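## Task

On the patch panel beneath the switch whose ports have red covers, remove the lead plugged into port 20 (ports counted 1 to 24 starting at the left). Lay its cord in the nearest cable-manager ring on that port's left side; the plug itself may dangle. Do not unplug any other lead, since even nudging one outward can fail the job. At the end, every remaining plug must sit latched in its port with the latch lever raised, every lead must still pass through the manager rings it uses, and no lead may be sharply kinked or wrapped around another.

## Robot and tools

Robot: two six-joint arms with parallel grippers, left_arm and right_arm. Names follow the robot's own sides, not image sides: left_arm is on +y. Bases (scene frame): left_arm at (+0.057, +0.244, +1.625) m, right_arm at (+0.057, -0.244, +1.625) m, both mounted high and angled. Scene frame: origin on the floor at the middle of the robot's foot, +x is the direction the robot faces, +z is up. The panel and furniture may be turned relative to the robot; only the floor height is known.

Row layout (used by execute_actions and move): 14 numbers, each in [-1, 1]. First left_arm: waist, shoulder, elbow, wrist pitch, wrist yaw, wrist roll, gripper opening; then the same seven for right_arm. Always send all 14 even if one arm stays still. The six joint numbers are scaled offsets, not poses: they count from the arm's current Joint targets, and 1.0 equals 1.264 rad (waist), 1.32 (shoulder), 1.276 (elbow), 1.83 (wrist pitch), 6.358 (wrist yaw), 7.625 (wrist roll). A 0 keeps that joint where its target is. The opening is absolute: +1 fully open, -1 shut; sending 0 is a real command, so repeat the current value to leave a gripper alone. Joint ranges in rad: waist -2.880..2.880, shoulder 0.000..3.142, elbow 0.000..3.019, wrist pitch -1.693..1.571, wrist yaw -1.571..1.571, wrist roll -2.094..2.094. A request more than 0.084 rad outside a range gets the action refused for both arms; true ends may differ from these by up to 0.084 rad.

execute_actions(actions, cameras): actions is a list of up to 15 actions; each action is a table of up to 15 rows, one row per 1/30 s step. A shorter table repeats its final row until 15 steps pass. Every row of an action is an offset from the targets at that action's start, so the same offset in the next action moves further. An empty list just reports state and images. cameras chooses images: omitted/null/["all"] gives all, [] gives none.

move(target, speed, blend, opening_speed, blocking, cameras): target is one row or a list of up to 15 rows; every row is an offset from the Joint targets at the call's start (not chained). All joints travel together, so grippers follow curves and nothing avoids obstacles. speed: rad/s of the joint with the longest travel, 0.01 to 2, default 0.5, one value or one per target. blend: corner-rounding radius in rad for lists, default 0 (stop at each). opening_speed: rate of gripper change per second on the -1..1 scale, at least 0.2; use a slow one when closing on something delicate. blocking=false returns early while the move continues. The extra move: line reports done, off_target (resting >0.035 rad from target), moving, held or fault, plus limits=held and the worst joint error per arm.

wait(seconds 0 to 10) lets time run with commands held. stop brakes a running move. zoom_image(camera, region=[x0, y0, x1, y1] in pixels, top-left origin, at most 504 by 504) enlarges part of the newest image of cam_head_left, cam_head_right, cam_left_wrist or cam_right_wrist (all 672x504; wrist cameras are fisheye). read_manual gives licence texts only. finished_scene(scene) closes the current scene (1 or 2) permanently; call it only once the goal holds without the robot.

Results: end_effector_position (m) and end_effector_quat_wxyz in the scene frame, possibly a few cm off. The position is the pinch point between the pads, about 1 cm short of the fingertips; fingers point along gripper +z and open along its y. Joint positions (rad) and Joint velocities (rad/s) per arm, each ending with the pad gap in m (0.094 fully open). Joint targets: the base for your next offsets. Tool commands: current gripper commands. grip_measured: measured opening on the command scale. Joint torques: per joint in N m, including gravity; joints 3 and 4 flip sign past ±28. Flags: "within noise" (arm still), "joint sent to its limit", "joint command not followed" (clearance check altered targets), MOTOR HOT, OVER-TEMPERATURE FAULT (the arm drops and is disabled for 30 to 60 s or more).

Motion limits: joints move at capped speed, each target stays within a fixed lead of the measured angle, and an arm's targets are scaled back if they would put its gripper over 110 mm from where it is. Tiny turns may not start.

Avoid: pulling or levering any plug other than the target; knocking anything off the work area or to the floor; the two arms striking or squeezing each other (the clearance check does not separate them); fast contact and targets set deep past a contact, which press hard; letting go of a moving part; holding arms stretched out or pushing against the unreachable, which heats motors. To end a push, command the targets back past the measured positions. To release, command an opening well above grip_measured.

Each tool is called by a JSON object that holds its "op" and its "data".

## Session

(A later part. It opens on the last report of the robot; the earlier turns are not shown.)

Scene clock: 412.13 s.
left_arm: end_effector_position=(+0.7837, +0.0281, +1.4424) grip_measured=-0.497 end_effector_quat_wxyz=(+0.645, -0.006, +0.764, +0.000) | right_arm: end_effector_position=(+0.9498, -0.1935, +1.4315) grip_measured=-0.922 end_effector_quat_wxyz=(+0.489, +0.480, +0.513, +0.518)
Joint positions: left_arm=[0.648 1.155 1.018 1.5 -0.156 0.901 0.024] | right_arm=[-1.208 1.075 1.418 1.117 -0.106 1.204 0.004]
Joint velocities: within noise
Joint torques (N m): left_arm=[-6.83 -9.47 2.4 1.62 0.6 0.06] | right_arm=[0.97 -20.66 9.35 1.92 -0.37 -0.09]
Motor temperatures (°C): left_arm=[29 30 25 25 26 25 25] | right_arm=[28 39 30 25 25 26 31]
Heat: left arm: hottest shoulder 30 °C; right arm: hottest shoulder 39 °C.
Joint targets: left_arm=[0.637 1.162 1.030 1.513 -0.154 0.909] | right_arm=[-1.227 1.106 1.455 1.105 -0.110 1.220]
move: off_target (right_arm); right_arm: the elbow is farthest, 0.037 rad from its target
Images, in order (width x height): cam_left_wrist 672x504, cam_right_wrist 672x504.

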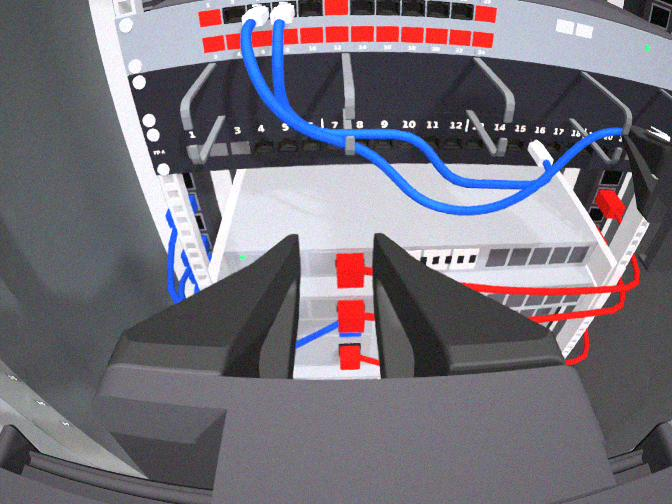

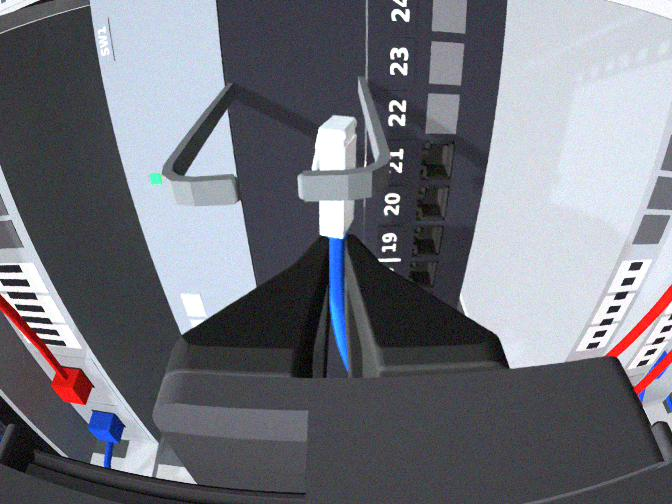

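{"op": "execute_actions", "data": {"actions": []}}

Scene clock: 430.07 s.
left_arm: end_effector_position=(+0.7837, +0.0281, +1.4424) grip_measured=-0.497 end_effector_quat_wxyz=(+0.645, -0.006, +0.764, +0.000) | right_arm: end_effector_position=(+0.9501, -0.1934, +1.4315) grip_measured=-0.922 end_effector_quat_wxyz=(+0.488, +0.480, +0.513, +0.518)
Joint positions: left_arm=[0.648 1.155 1.018 1.5 -0.156 0.901 0.024] | right_arm=[-1.208 1.075 1.418 1.116 -0.106 1.205 0.004]
Joint velocities: within noise
Joint torques (N m): left_arm=[-6.53 -8.94 2.41 1.55 0.58 0.08] | right_arm=[0.97 -20.6 9.31 2.04 -0.36 -0.11]
Motor temperatures (°C): left_arm=[29 30 25 25 26 25 25] | right_arm=[28 38 30 25 25 26 31]
Heat: left arm: hottest shoulder 30 °C; right arm: hottest shoulder 38 °C.
Joint targets: left_arm=[0.637 1.162 1.030 1.513 -0.154 0.909] | right_arm=[-1.227 1.106 1.455 1.105 -0.110 1.220]
Tool commands: left_gripper/opening=-0.5 right_gripper/opening=-1.0

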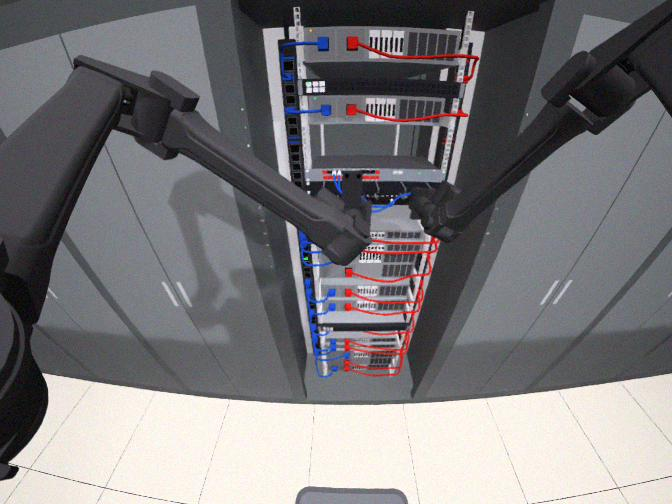

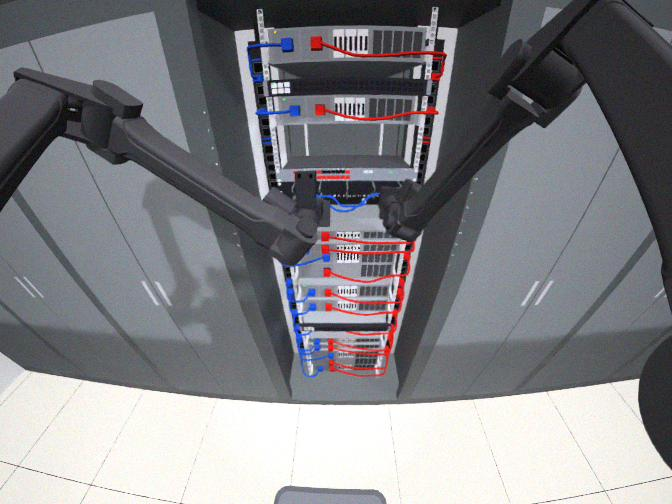

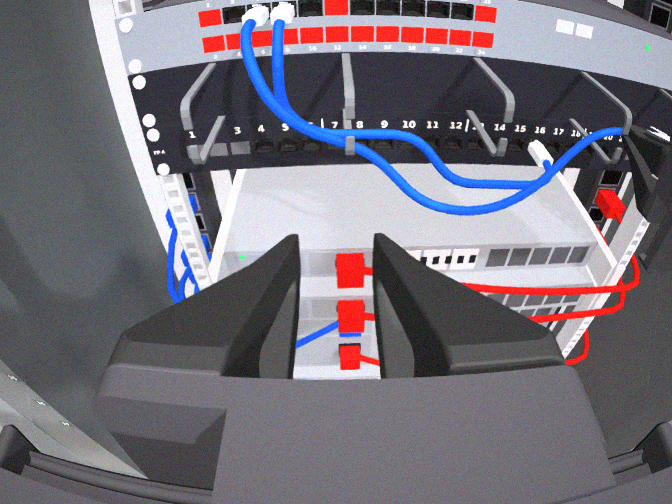

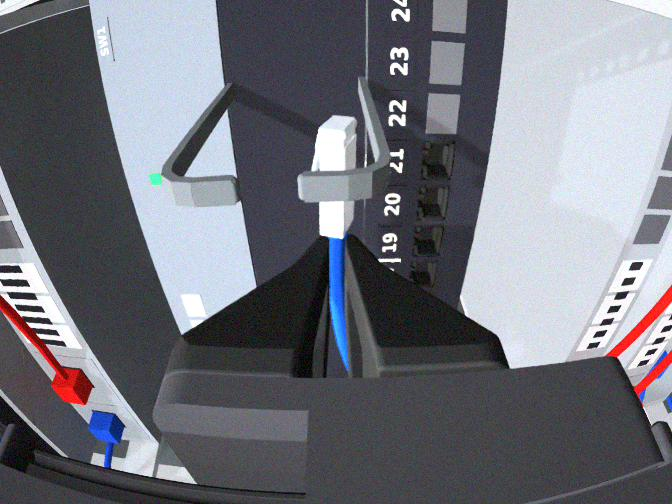

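{"op": "zoom_image", "data": {"camera": "cam_left_wrist", "region": [540, 80, 672, 212]}}

{"op": "zoom_image", "data": {"camera": "cam_right_wrist", "region": [200, 60, 460, 400]}}

Scaled by 3.818 from the camera's 672x504 image, which has a finer 960x720 frame.

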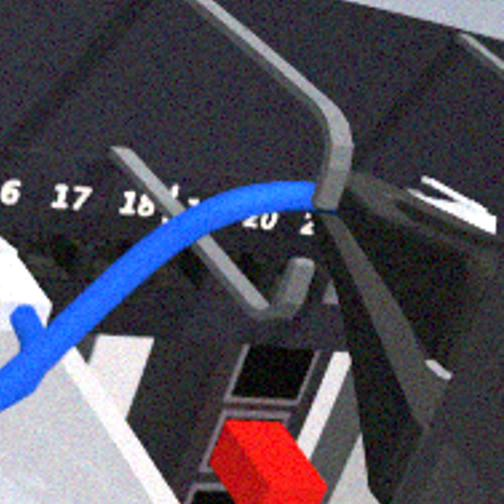

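Scaled by 1.482 from the camera's 672x504 image, which has a finer 960x720 frame.

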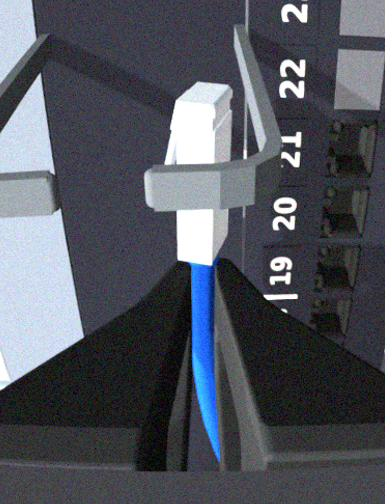

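{"op": "move", "data": {"target": [0,0,0,0,0,0,-0.5,0.0411,0,0.0188,-0.0175,0,0,-1], "speed": 0.05}}

{"op": "zoom_image", "data": {"camera": "cam_left_wrist", "region": [540, 80, 672, 212]}}

{"op": "zoom_image", "data": {"camera": "cam_right_wrist", "region": [200, 60, 460, 400]}}

Scene clock: 450.27 s.
left_arm: end_effector_position=(+0.7837, +0.0281, +1.4424) grip_measured=-0.497 end_effector_quat_wxyz=(+0.645, -0.006, +0.764, +0.000) | right_arm: end_effector_position=(+0.9576, -0.1909, +1.4332) grip_measured=-0.922 end_effector_quat_wxyz=(+0.482, +0.484, +0.513, +0.520)
Joint positions: left_arm=[0.648 1.155 1.018 1.5 -0.156 0.901 0.024] | right_arm=[-1.197 1.076 1.441 1.084 -0.107 1.205 0.004]
Joint velocities: within noise
Joint torques (N m): left_arm=[-6.18 -8.59 2.43 1.51 0.61 0.08] | right_arm=[4.89 -20.37 9.65 1.96 -0.34 -0.11]
Motor temperatures (°C): left_arm=[29 30 25 25 26 25 25] | right_arm=[28 37 30 25 25 26 31]
Heat: left arm: hottest shoulder 30 °C; right arm: hottest shoulder 37 °C.
Joint targets: left_arm=[0.637 1.162 1.030 1.513 -0.154 0.909] | right_arm=[-1.175 1.106 1.479 1.073 -0.110 1.220]
move: off_target (right_arm); right_arm: the elbow is farthest, 0.038 rad from its target

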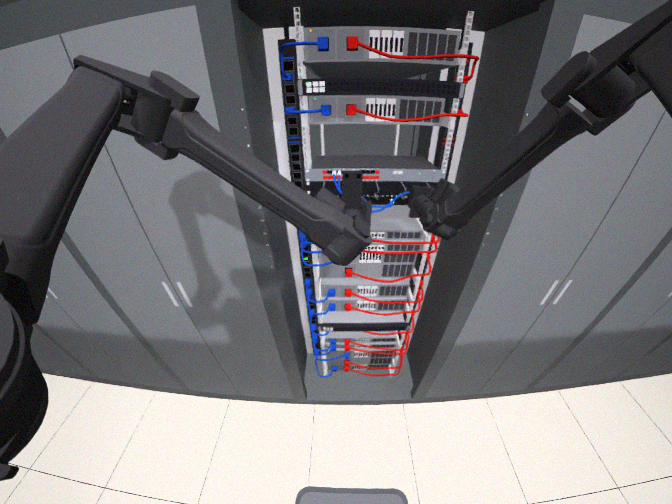

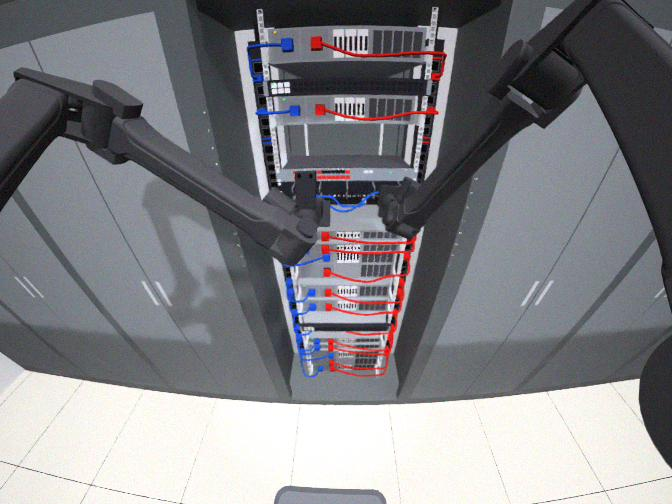

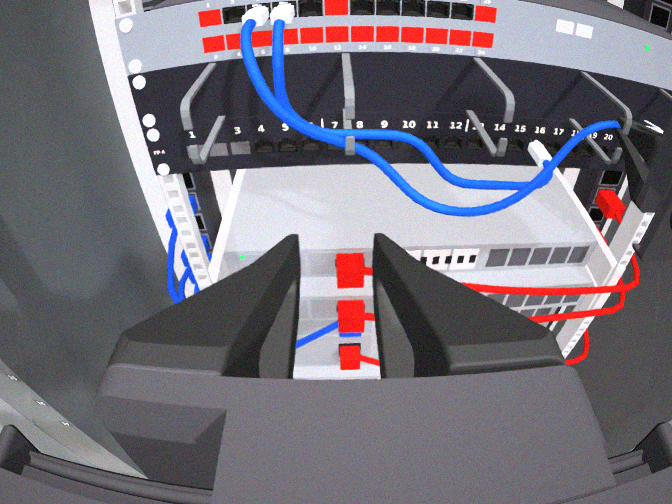

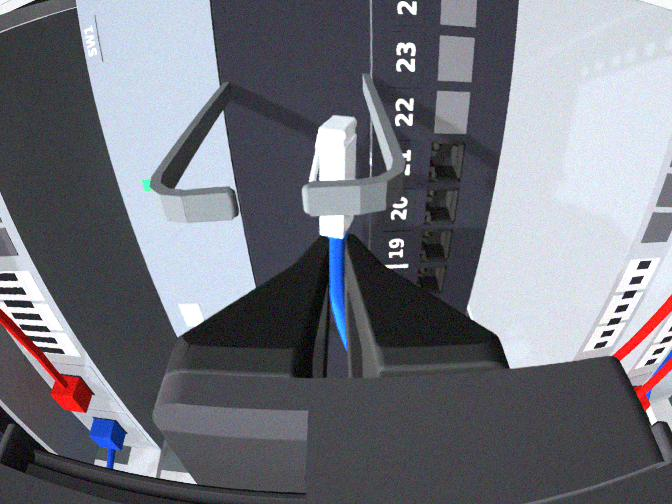

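Scaled by 3.818 from the camera's 672x504 image, which has a finer 960x720 frame.

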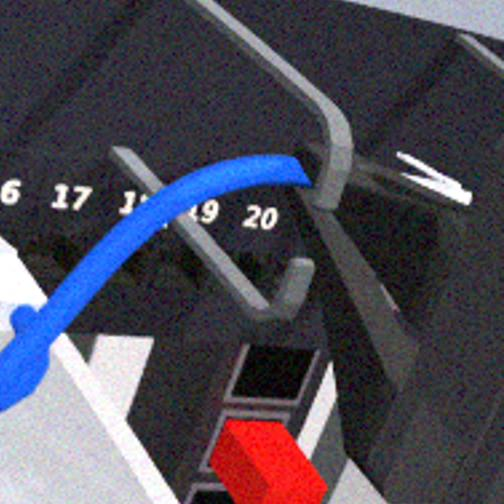

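Scaled by 1.482 from the camera's 672x504 image, which has a finer 960x720 frame.

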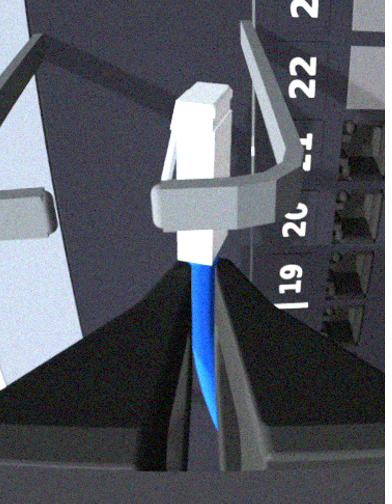

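{"op": "move", "data": {"target": [0,0,0,0,0,0,-0.5,0,0,0,0,0,0,-0.75], "speed": 0.05, "opening_speed": 0.2}}

{"op": "zoom_image", "data": {"camera": "cam_left_wrist", "region": [540, 80, 672, 212]}}

{"op": "zoom_image", "data": {"camera": "cam_right_wrist", "region": [200, 60, 460, 400]}}

Scene clock: 457.60 s.
left_arm: end_effector_position=(+0.7837, +0.0281, +1.4424) grip_measured=-0.497 end_effector_quat_wxyz=(+0.645, -0.006, +0.764, +0.000) | right_arm: end_effector_position=(+0.9579, -0.1897, +1.4325) grip_measured=-0.753 end_effector_quat_wxyz=(+0.481, +0.484, +0.513, +0.521)
Joint positions: left_arm=[0.648 1.155 1.018 1.5 -0.156 0.901 0.024] | right_arm=[-1.194 1.078 1.443 1.083 -0.107 1.205 0.012]
Joint velocities: within noise
Joint torques (N m): left_arm=[-6.48 -9.05 2.4 1.52 0.65 0.06] | right_arm=[4.54 -20.95 9.47 2.03 -0.32 -0.11]
Motor temperatures (°C): left_arm=[29 30 25 25 26 25 25] | right_arm=[28 37 31 25 25 26 31]
Heat: left arm: hottest shoulder 30 °C; right arm: hottest shoulder 37 °C.
Joint targets: left_arm=[0.637 1.162 1.030 1.513 -0.154 0.909] | right_arm=[-1.175 1.106 1.479 1.073 -0.110 1.220]
move: off_target (right_arm); right_arm: the elbow is farthest, 0.036 rad from its target

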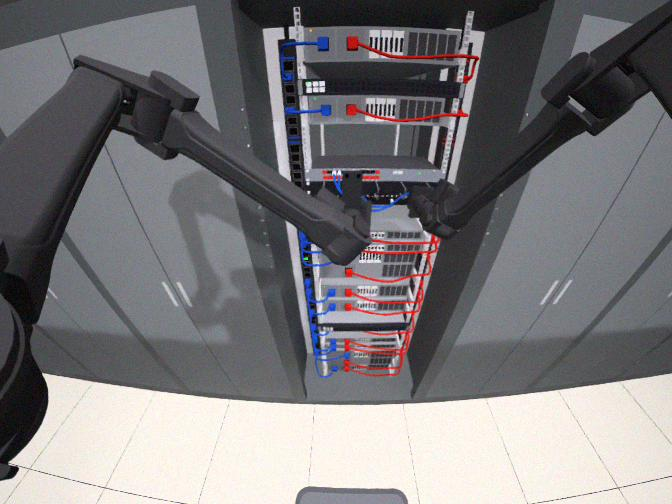

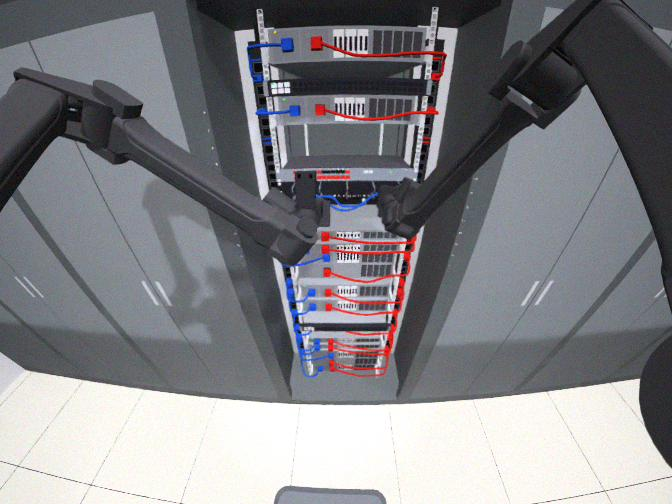

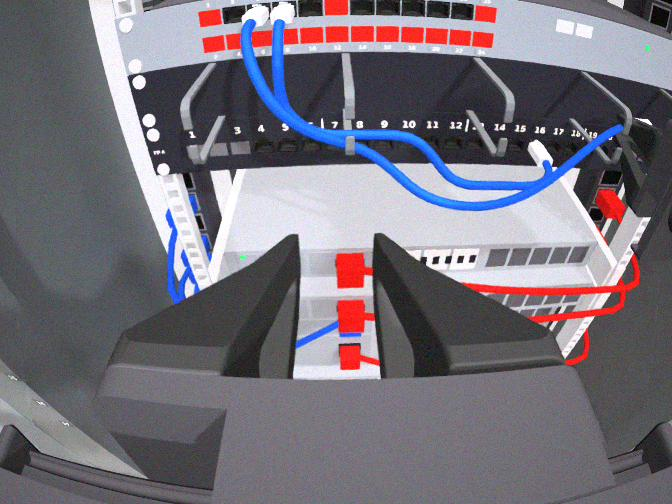

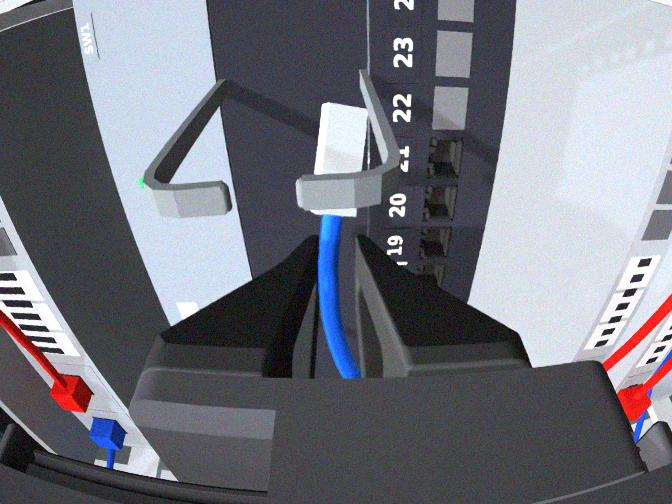

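Scaled by 3.818 from the camera's 672x504 image, which has a finer 960x720 frame.

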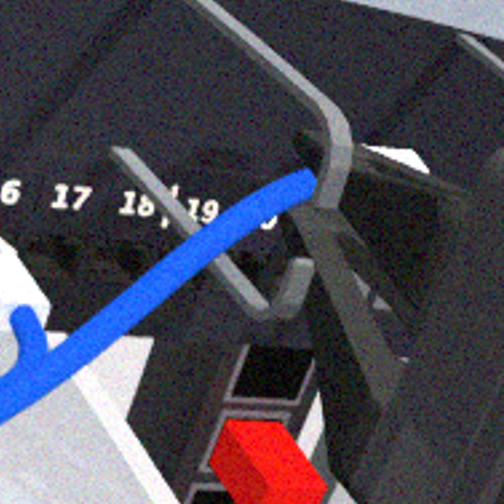

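Scaled by 1.482 from the camera's 672x504 image, which has a finer 960x720 frame.

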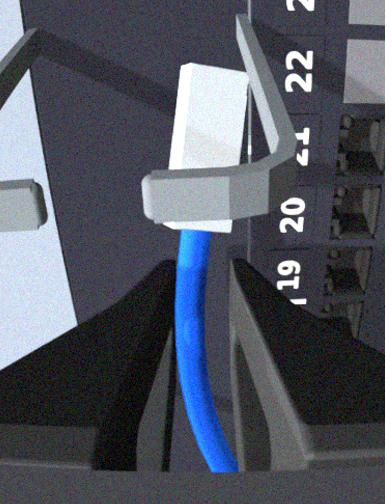

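{"op": "move", "data": {"target": [0,0,0,0,0,0,-0.5,-0.0340,-0.0447,-0.0603,0.0290,0,0,-0.55], "speed": 0.06, "opening_speed": 0.2}}

{"op": "zoom_image", "data": {"camera": "cam_left_wrist", "region": [540, 80, 672, 212]}}

{"op": "zoom_image", "data": {"camera": "cam_right_wrist", "region": [200, 60, 460, 400]}}

Scene clock: 471.73 s.
left_arm: end_effector_position=(+0.7837, +0.0281, +1.4424) grip_measured=-0.497 end_effector_quat_wxyz=(+0.645, -0.006, +0.764, +0.000) | right_arm: end_effector_position=(+0.9491, -0.1908, +1.4334) grip_measured=-0.552 end_effector_quat_wxyz=(+0.483, +0.483, +0.512, +0.520)
Joint positions: left_arm=[0.648 1.155 1.018 1.5 -0.156 0.901 0.024] | right_arm=[-1.198 1.068 1.411 1.109 -0.107 1.206 0.021]
Joint velocities: within noise
Joint torques (N m): left_arm=[-6.59 -9.23 2.52 1.62 0.61 0.04] | right_arm=[0.91 -24.64 5.07 3.08 -0.32 -0.12]
Motor temperatures (°C): left_arm=[29 30 25 25 26 25 25] | right_arm=[28 39 32 25 25 26 30]
Heat: left arm: hottest shoulder 30 °C; right arm: hottest shoulder 39 °C.
Joint targets: left_arm=[0.637 1.162 1.030 1.513 -0.154 0.909] | right_arm=[-1.218 1.047 1.402 1.126 -0.110 1.220]
move: done

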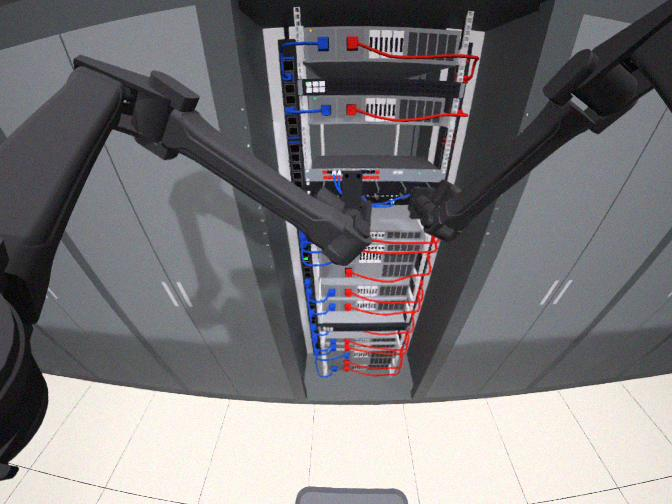

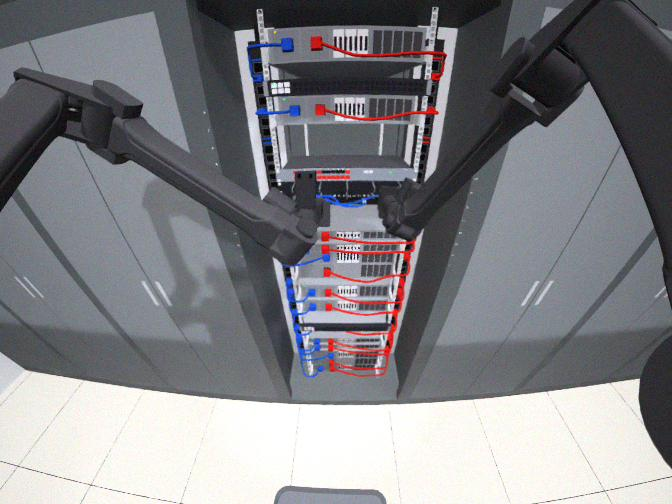

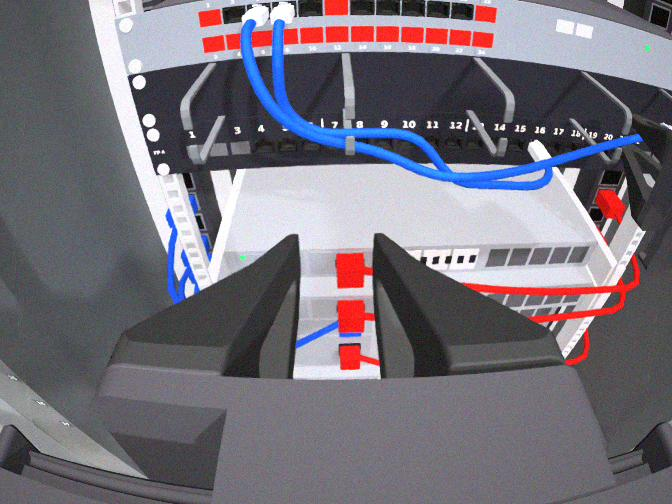

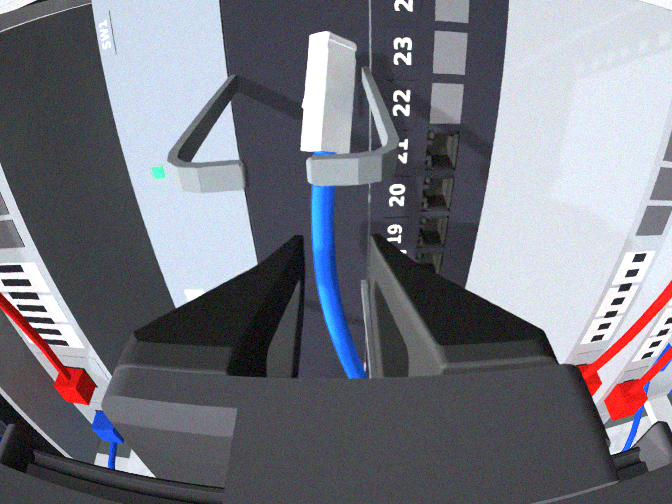

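Scaled by 3.818 from the camera's 672x504 image, which has a finer 960x720 frame.

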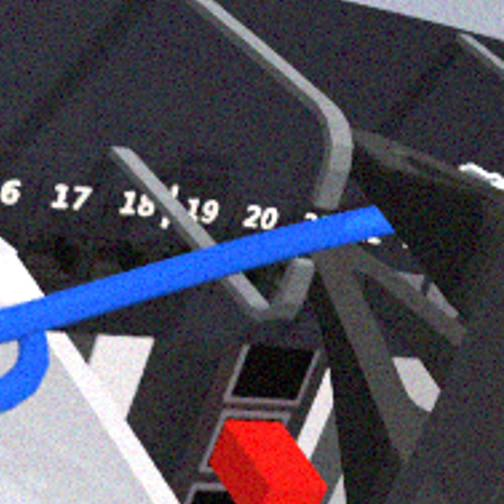

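Scaled by 1.482 from the camera's 672x504 image, which has a finer 960x720 frame.

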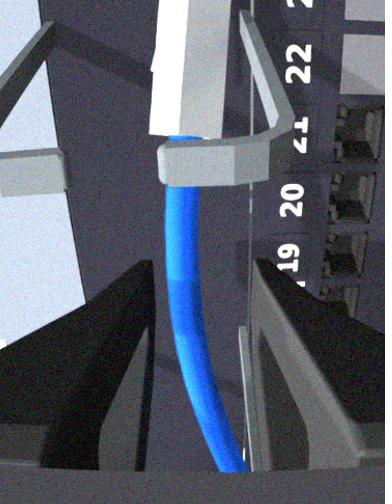

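{"op": "move", "data": {"target": [0,0,0,0,0,0,-0.5,0,0,0,0,0,0,-1], "speed": 0.06, "opening_speed": 0.3}}

{"op": "zoom_image", "data": {"camera": "cam_left_wrist", "region": [540, 80, 672, 212]}}

{"op": "zoom_image", "data": {"camera": "cam_right_wrist", "region": [200, 60, 460, 400]}}

Scene clock: 487.43 s.
left_arm: end_effector_position=(+0.7837, +0.0281, +1.4424) grip_measured=-0.497 end_effector_quat_wxyz=(+0.645, -0.006, +0.764, +0.000) | right_arm: end_effector_position=(+0.9487, -0.1910, +1.4331) grip_measured=-0.910 end_effector_quat_wxyz=(+0.484, +0.483, +0.512, +0.520)
Joint positions: left_arm=[0.648 1.155 1.018 1.5 -0.156 0.901 0.024] | right_arm=[-1.199 1.068 1.41 1.11 -0.107 1.206 0.004]
Joint velocities: within noise
Joint torques (N m): left_arm=[-6.18 -9 2.32 1.55 0.6 0.05] | right_arm=[0.91 -24.76 5.12 3.06 -0.32 -0.11]
Motor temperatures (°C): left_arm=[29 30 25 25 26 25 25] | right_arm=[28 39 31 25 25 26 30]
Heat: left arm: hottest shoulder 30 °C; right arm: hottest shoulder 39 °C.
Joint targets: left_arm=[0.637 1.162 1.030 1.513 -0.154 0.909] | right_arm=[-1.218 1.047 1.402 1.126 -0.110 1.220]
move: done

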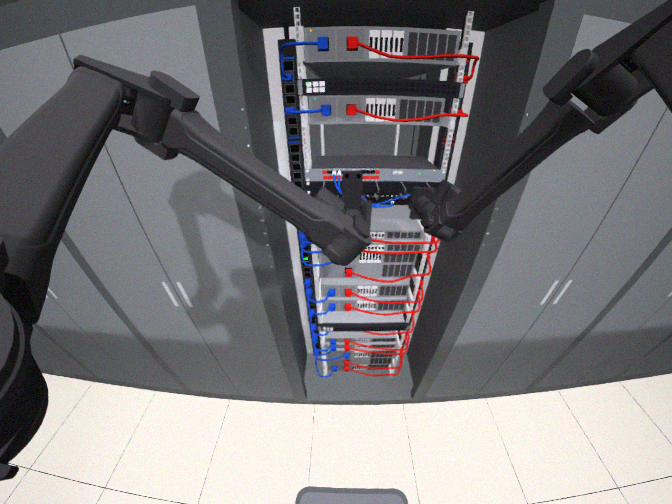

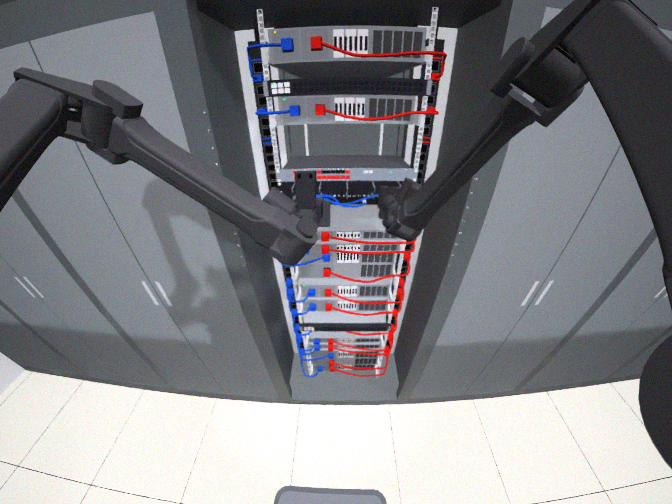

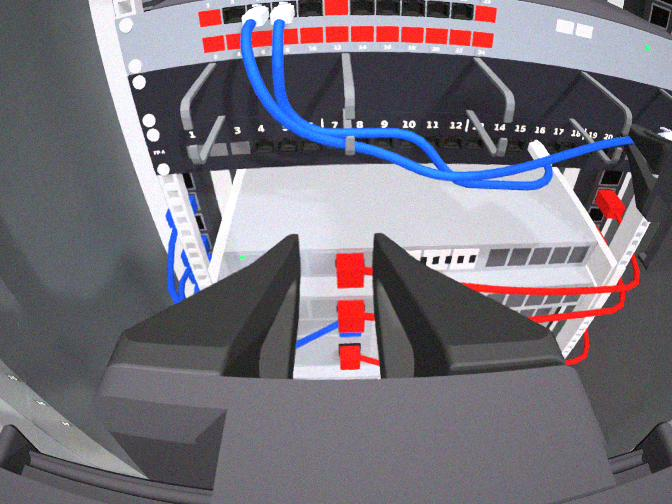

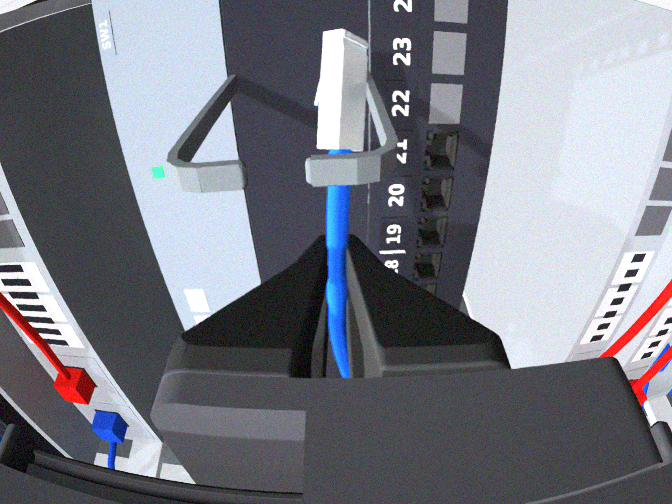

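Scaled by 3.818 from the camera's 672x504 image, which has a finer 960x720 frame.

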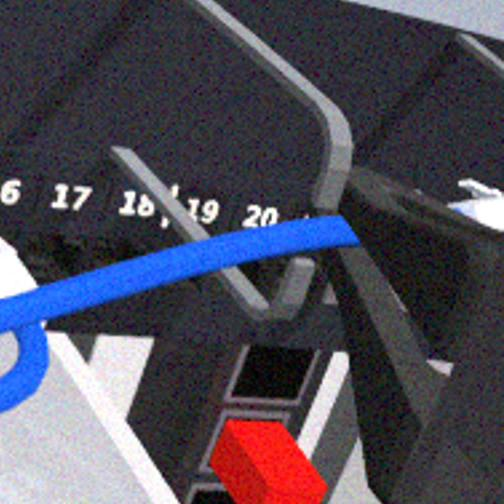

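Scaled by 1.482 from the camera's 672x504 image, which has a finer 960x720 frame.

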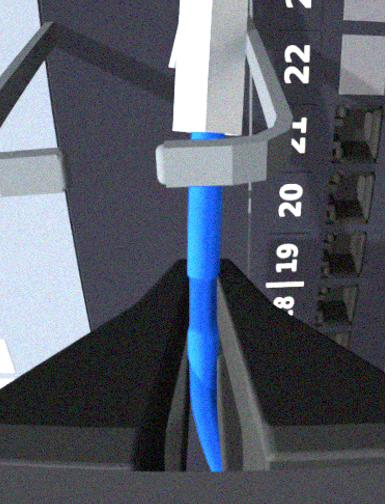

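{"op": "move", "data": {"target": [0,0,0,0,0,0,-0.5,0.0380,0.0212,0.0627,-0.0366,0,0,-1], "speed": 0.06}}

{"op": "zoom_image", "data": {"camera": "cam_left_wrist", "region": [540, 80, 672, 212]}}

Scene clock: 509.57 s.
left_arm: end_effector_position=(+0.7837, +0.0281, +1.4424) grip_measured=-0.497 end_effector_quat_wxyz=(+0.645, -0.006, +0.764, +0.000) | right_arm: end_effector_position=(+0.9597, -0.1903, +1.4368) grip_measured=-0.911 end_effector_quat_wxyz=(+0.478, +0.486, +0.513, +0.521)
Joint positions: left_arm=[0.648 1.155 1.018 1.5 -0.156 0.901 0.024] | right_arm=[-1.191 1.068 1.442 1.068 -0.107 1.206 0.004]
Joint velocities: within noise
Joint torques (N m): left_arm=[-6.59 -8.82 2.28 1.57 0.58 0.11] | right_arm=[4.54 -22.89 9.87 2.1 -0.33 -0.11]
Motor temperatures (°C): left_arm=[29 30 25 25 26 25 25] | right_arm=[28 40 31 25 25 26 31]
Heat: left arm: hottest shoulder 30 °C; right arm: hottest shoulder 40 °C.
Joint targets: left_arm=[0.637 1.162 1.030 1.513 -0.154 0.909] | right_arm=[-1.170 1.075 1.482 1.059 -0.110 1.220]
move: off_target (right_arm); right_arm: the elbow is farthest, 0.040 rad from its target

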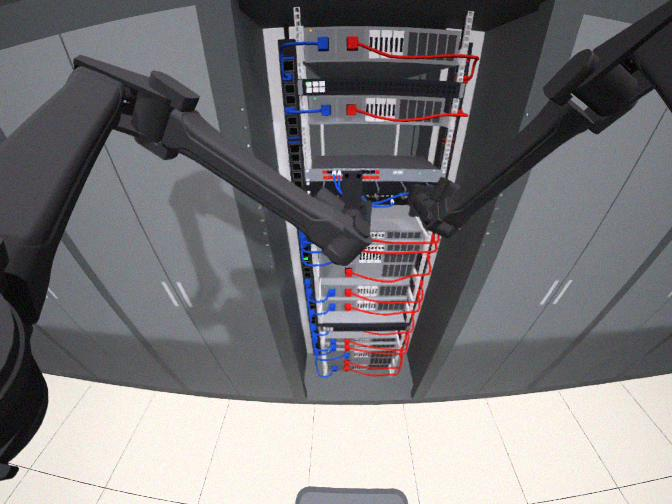

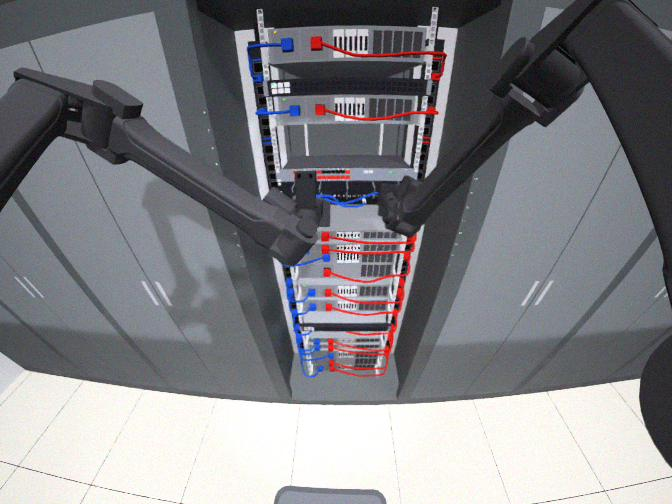

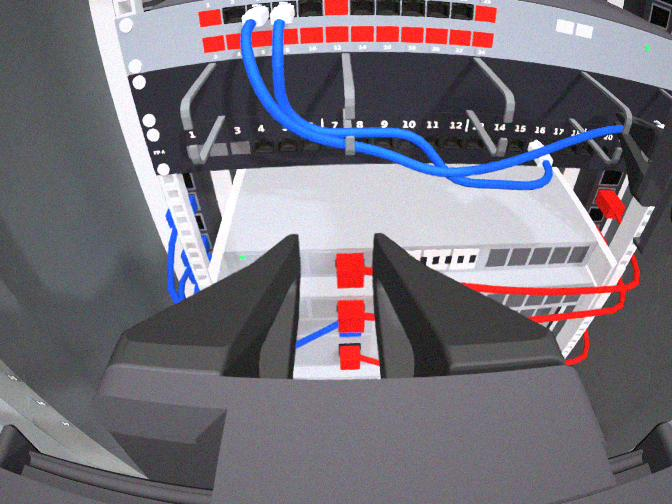

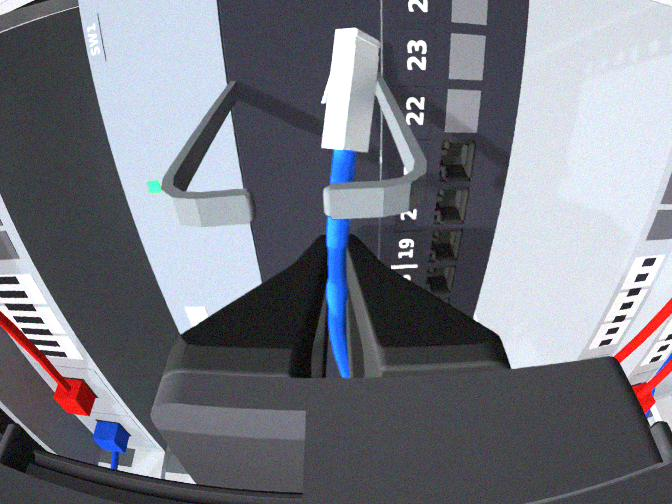

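Scaled by 3.818 from the camera's 672x504 image, which has a finer 960x720 frame.

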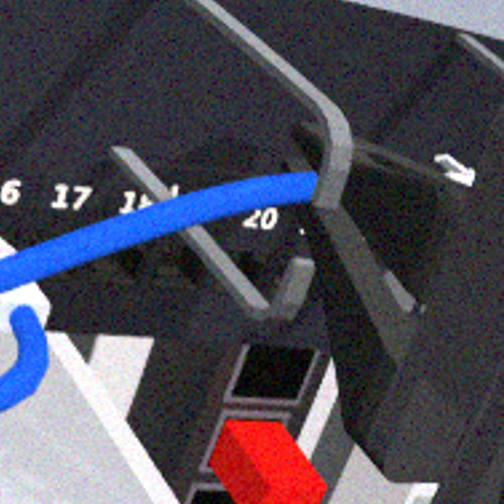

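{"op": "move", "data": {"target": [0,0,0,0,0,0,-0.5,-0.0411,0.0308,0.0094,0.0205,0,0,-1], "speed": 0.06}}

{"op": "zoom_image", "data": {"camera": "cam_left_wrist", "region": [540, 80, 672, 212]}}

{"op": "zoom_image", "data": {"camera": "cam_right_wrist", "region": [200, 60, 460, 400]}}

Scene clock: 513.73 s.
left_arm: end_effector_position=(+0.7837, +0.0281, +1.4424) grip_measured=-0.497 end_effector_quat_wxyz=(+0.645, -0.006, +0.764, +0.000) | right_arm: end_effector_position=(+0.9606, -0.1909, +1.4302) grip_measured=-0.911 end_effector_quat_wxyz=(+0.483, +0.482, +0.514, +0.520)
Joint positions: left_arm=[0.648 1.155 1.018 1.5 -0.156 0.901 0.024] | right_arm=[-1.201 1.087 1.456 1.082 -0.108 1.206 0.004]
Joint velocities: within noise
Joint torques (N m): left_arm=[-6.71 -9.35 2.44 1.52 0.6 0.08] | right_arm=[0.85 -21.13 9.69 2.95 -0.29 -0.12]
Motor temperatures (°C): left_arm=[29 30 25 25 26 25 25] | right_arm=[28 40 31 25 25 26 31]
Heat: left arm: hottest shoulder 30 °C; right arm: hottest shoulder 40 °C.
Joint targets: left_arm=[0.637 1.162 1.030 1.513 -0.154 0.909] | right_arm=[-1.222 1.116 1.494 1.097 -0.110 1.220]
move: off_target (right_arm); right_arm: the elbow is farthest, 0.038 rad from its target

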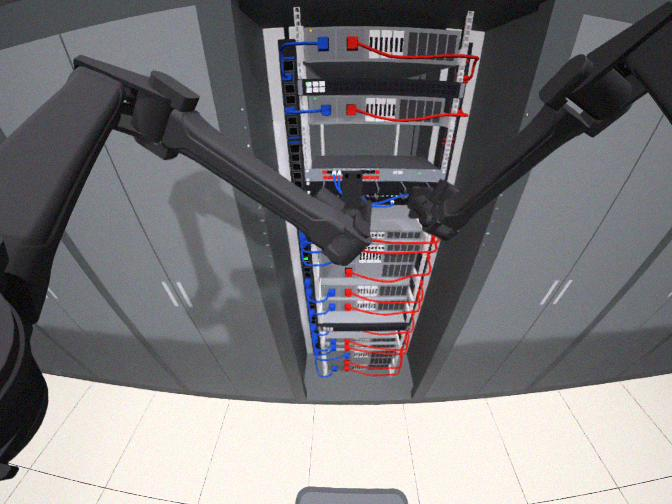

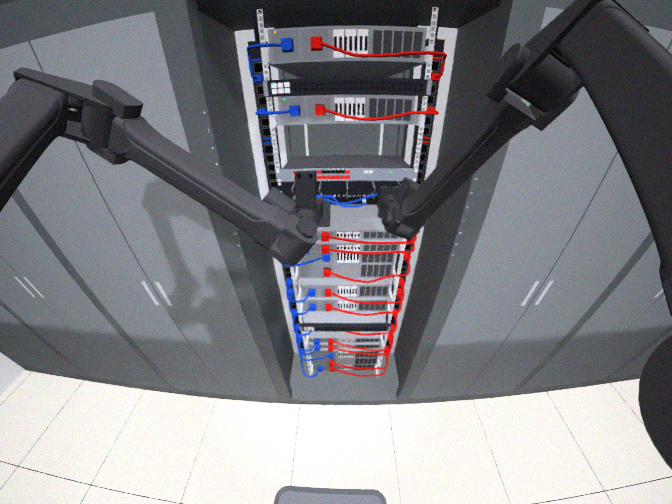

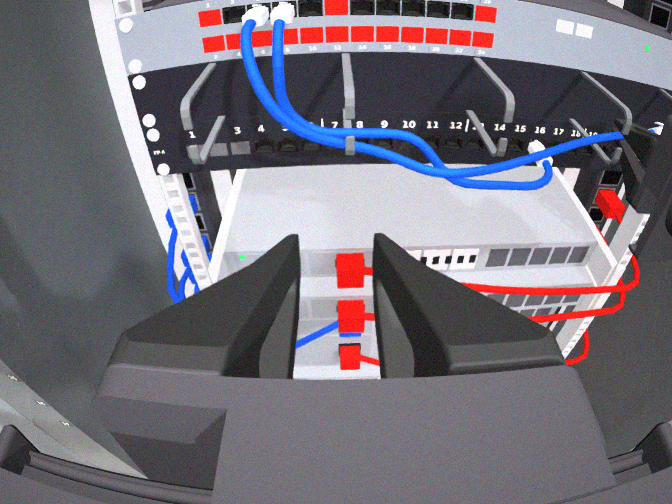

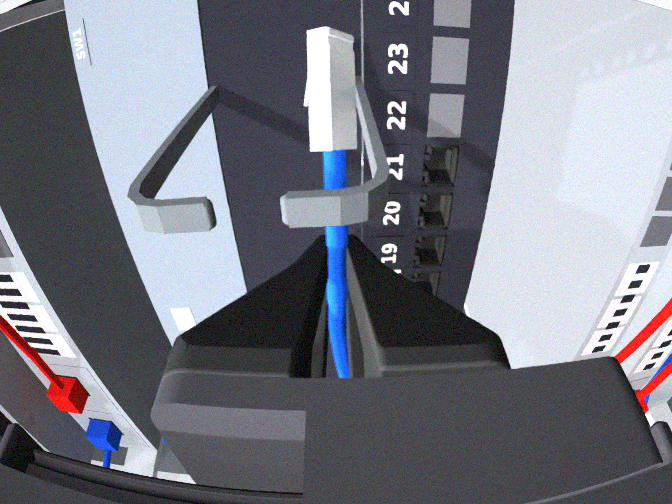

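Scaled by 3.818 from the camera's 672x504 image, which has a finer 960x720 frame.

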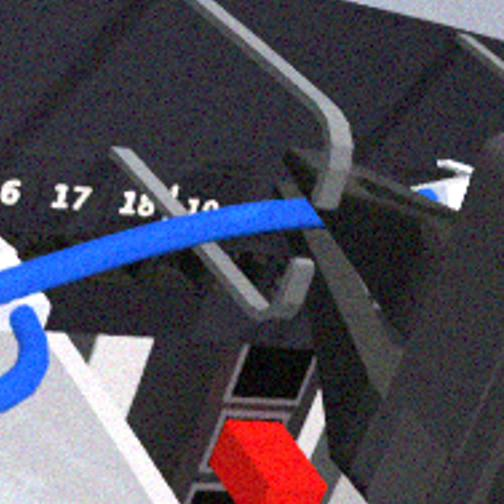

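Scaled by 1.482 from the camera's 672x504 image, which has a finer 960x720 frame.

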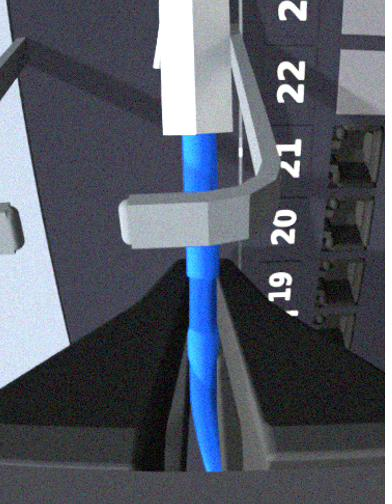

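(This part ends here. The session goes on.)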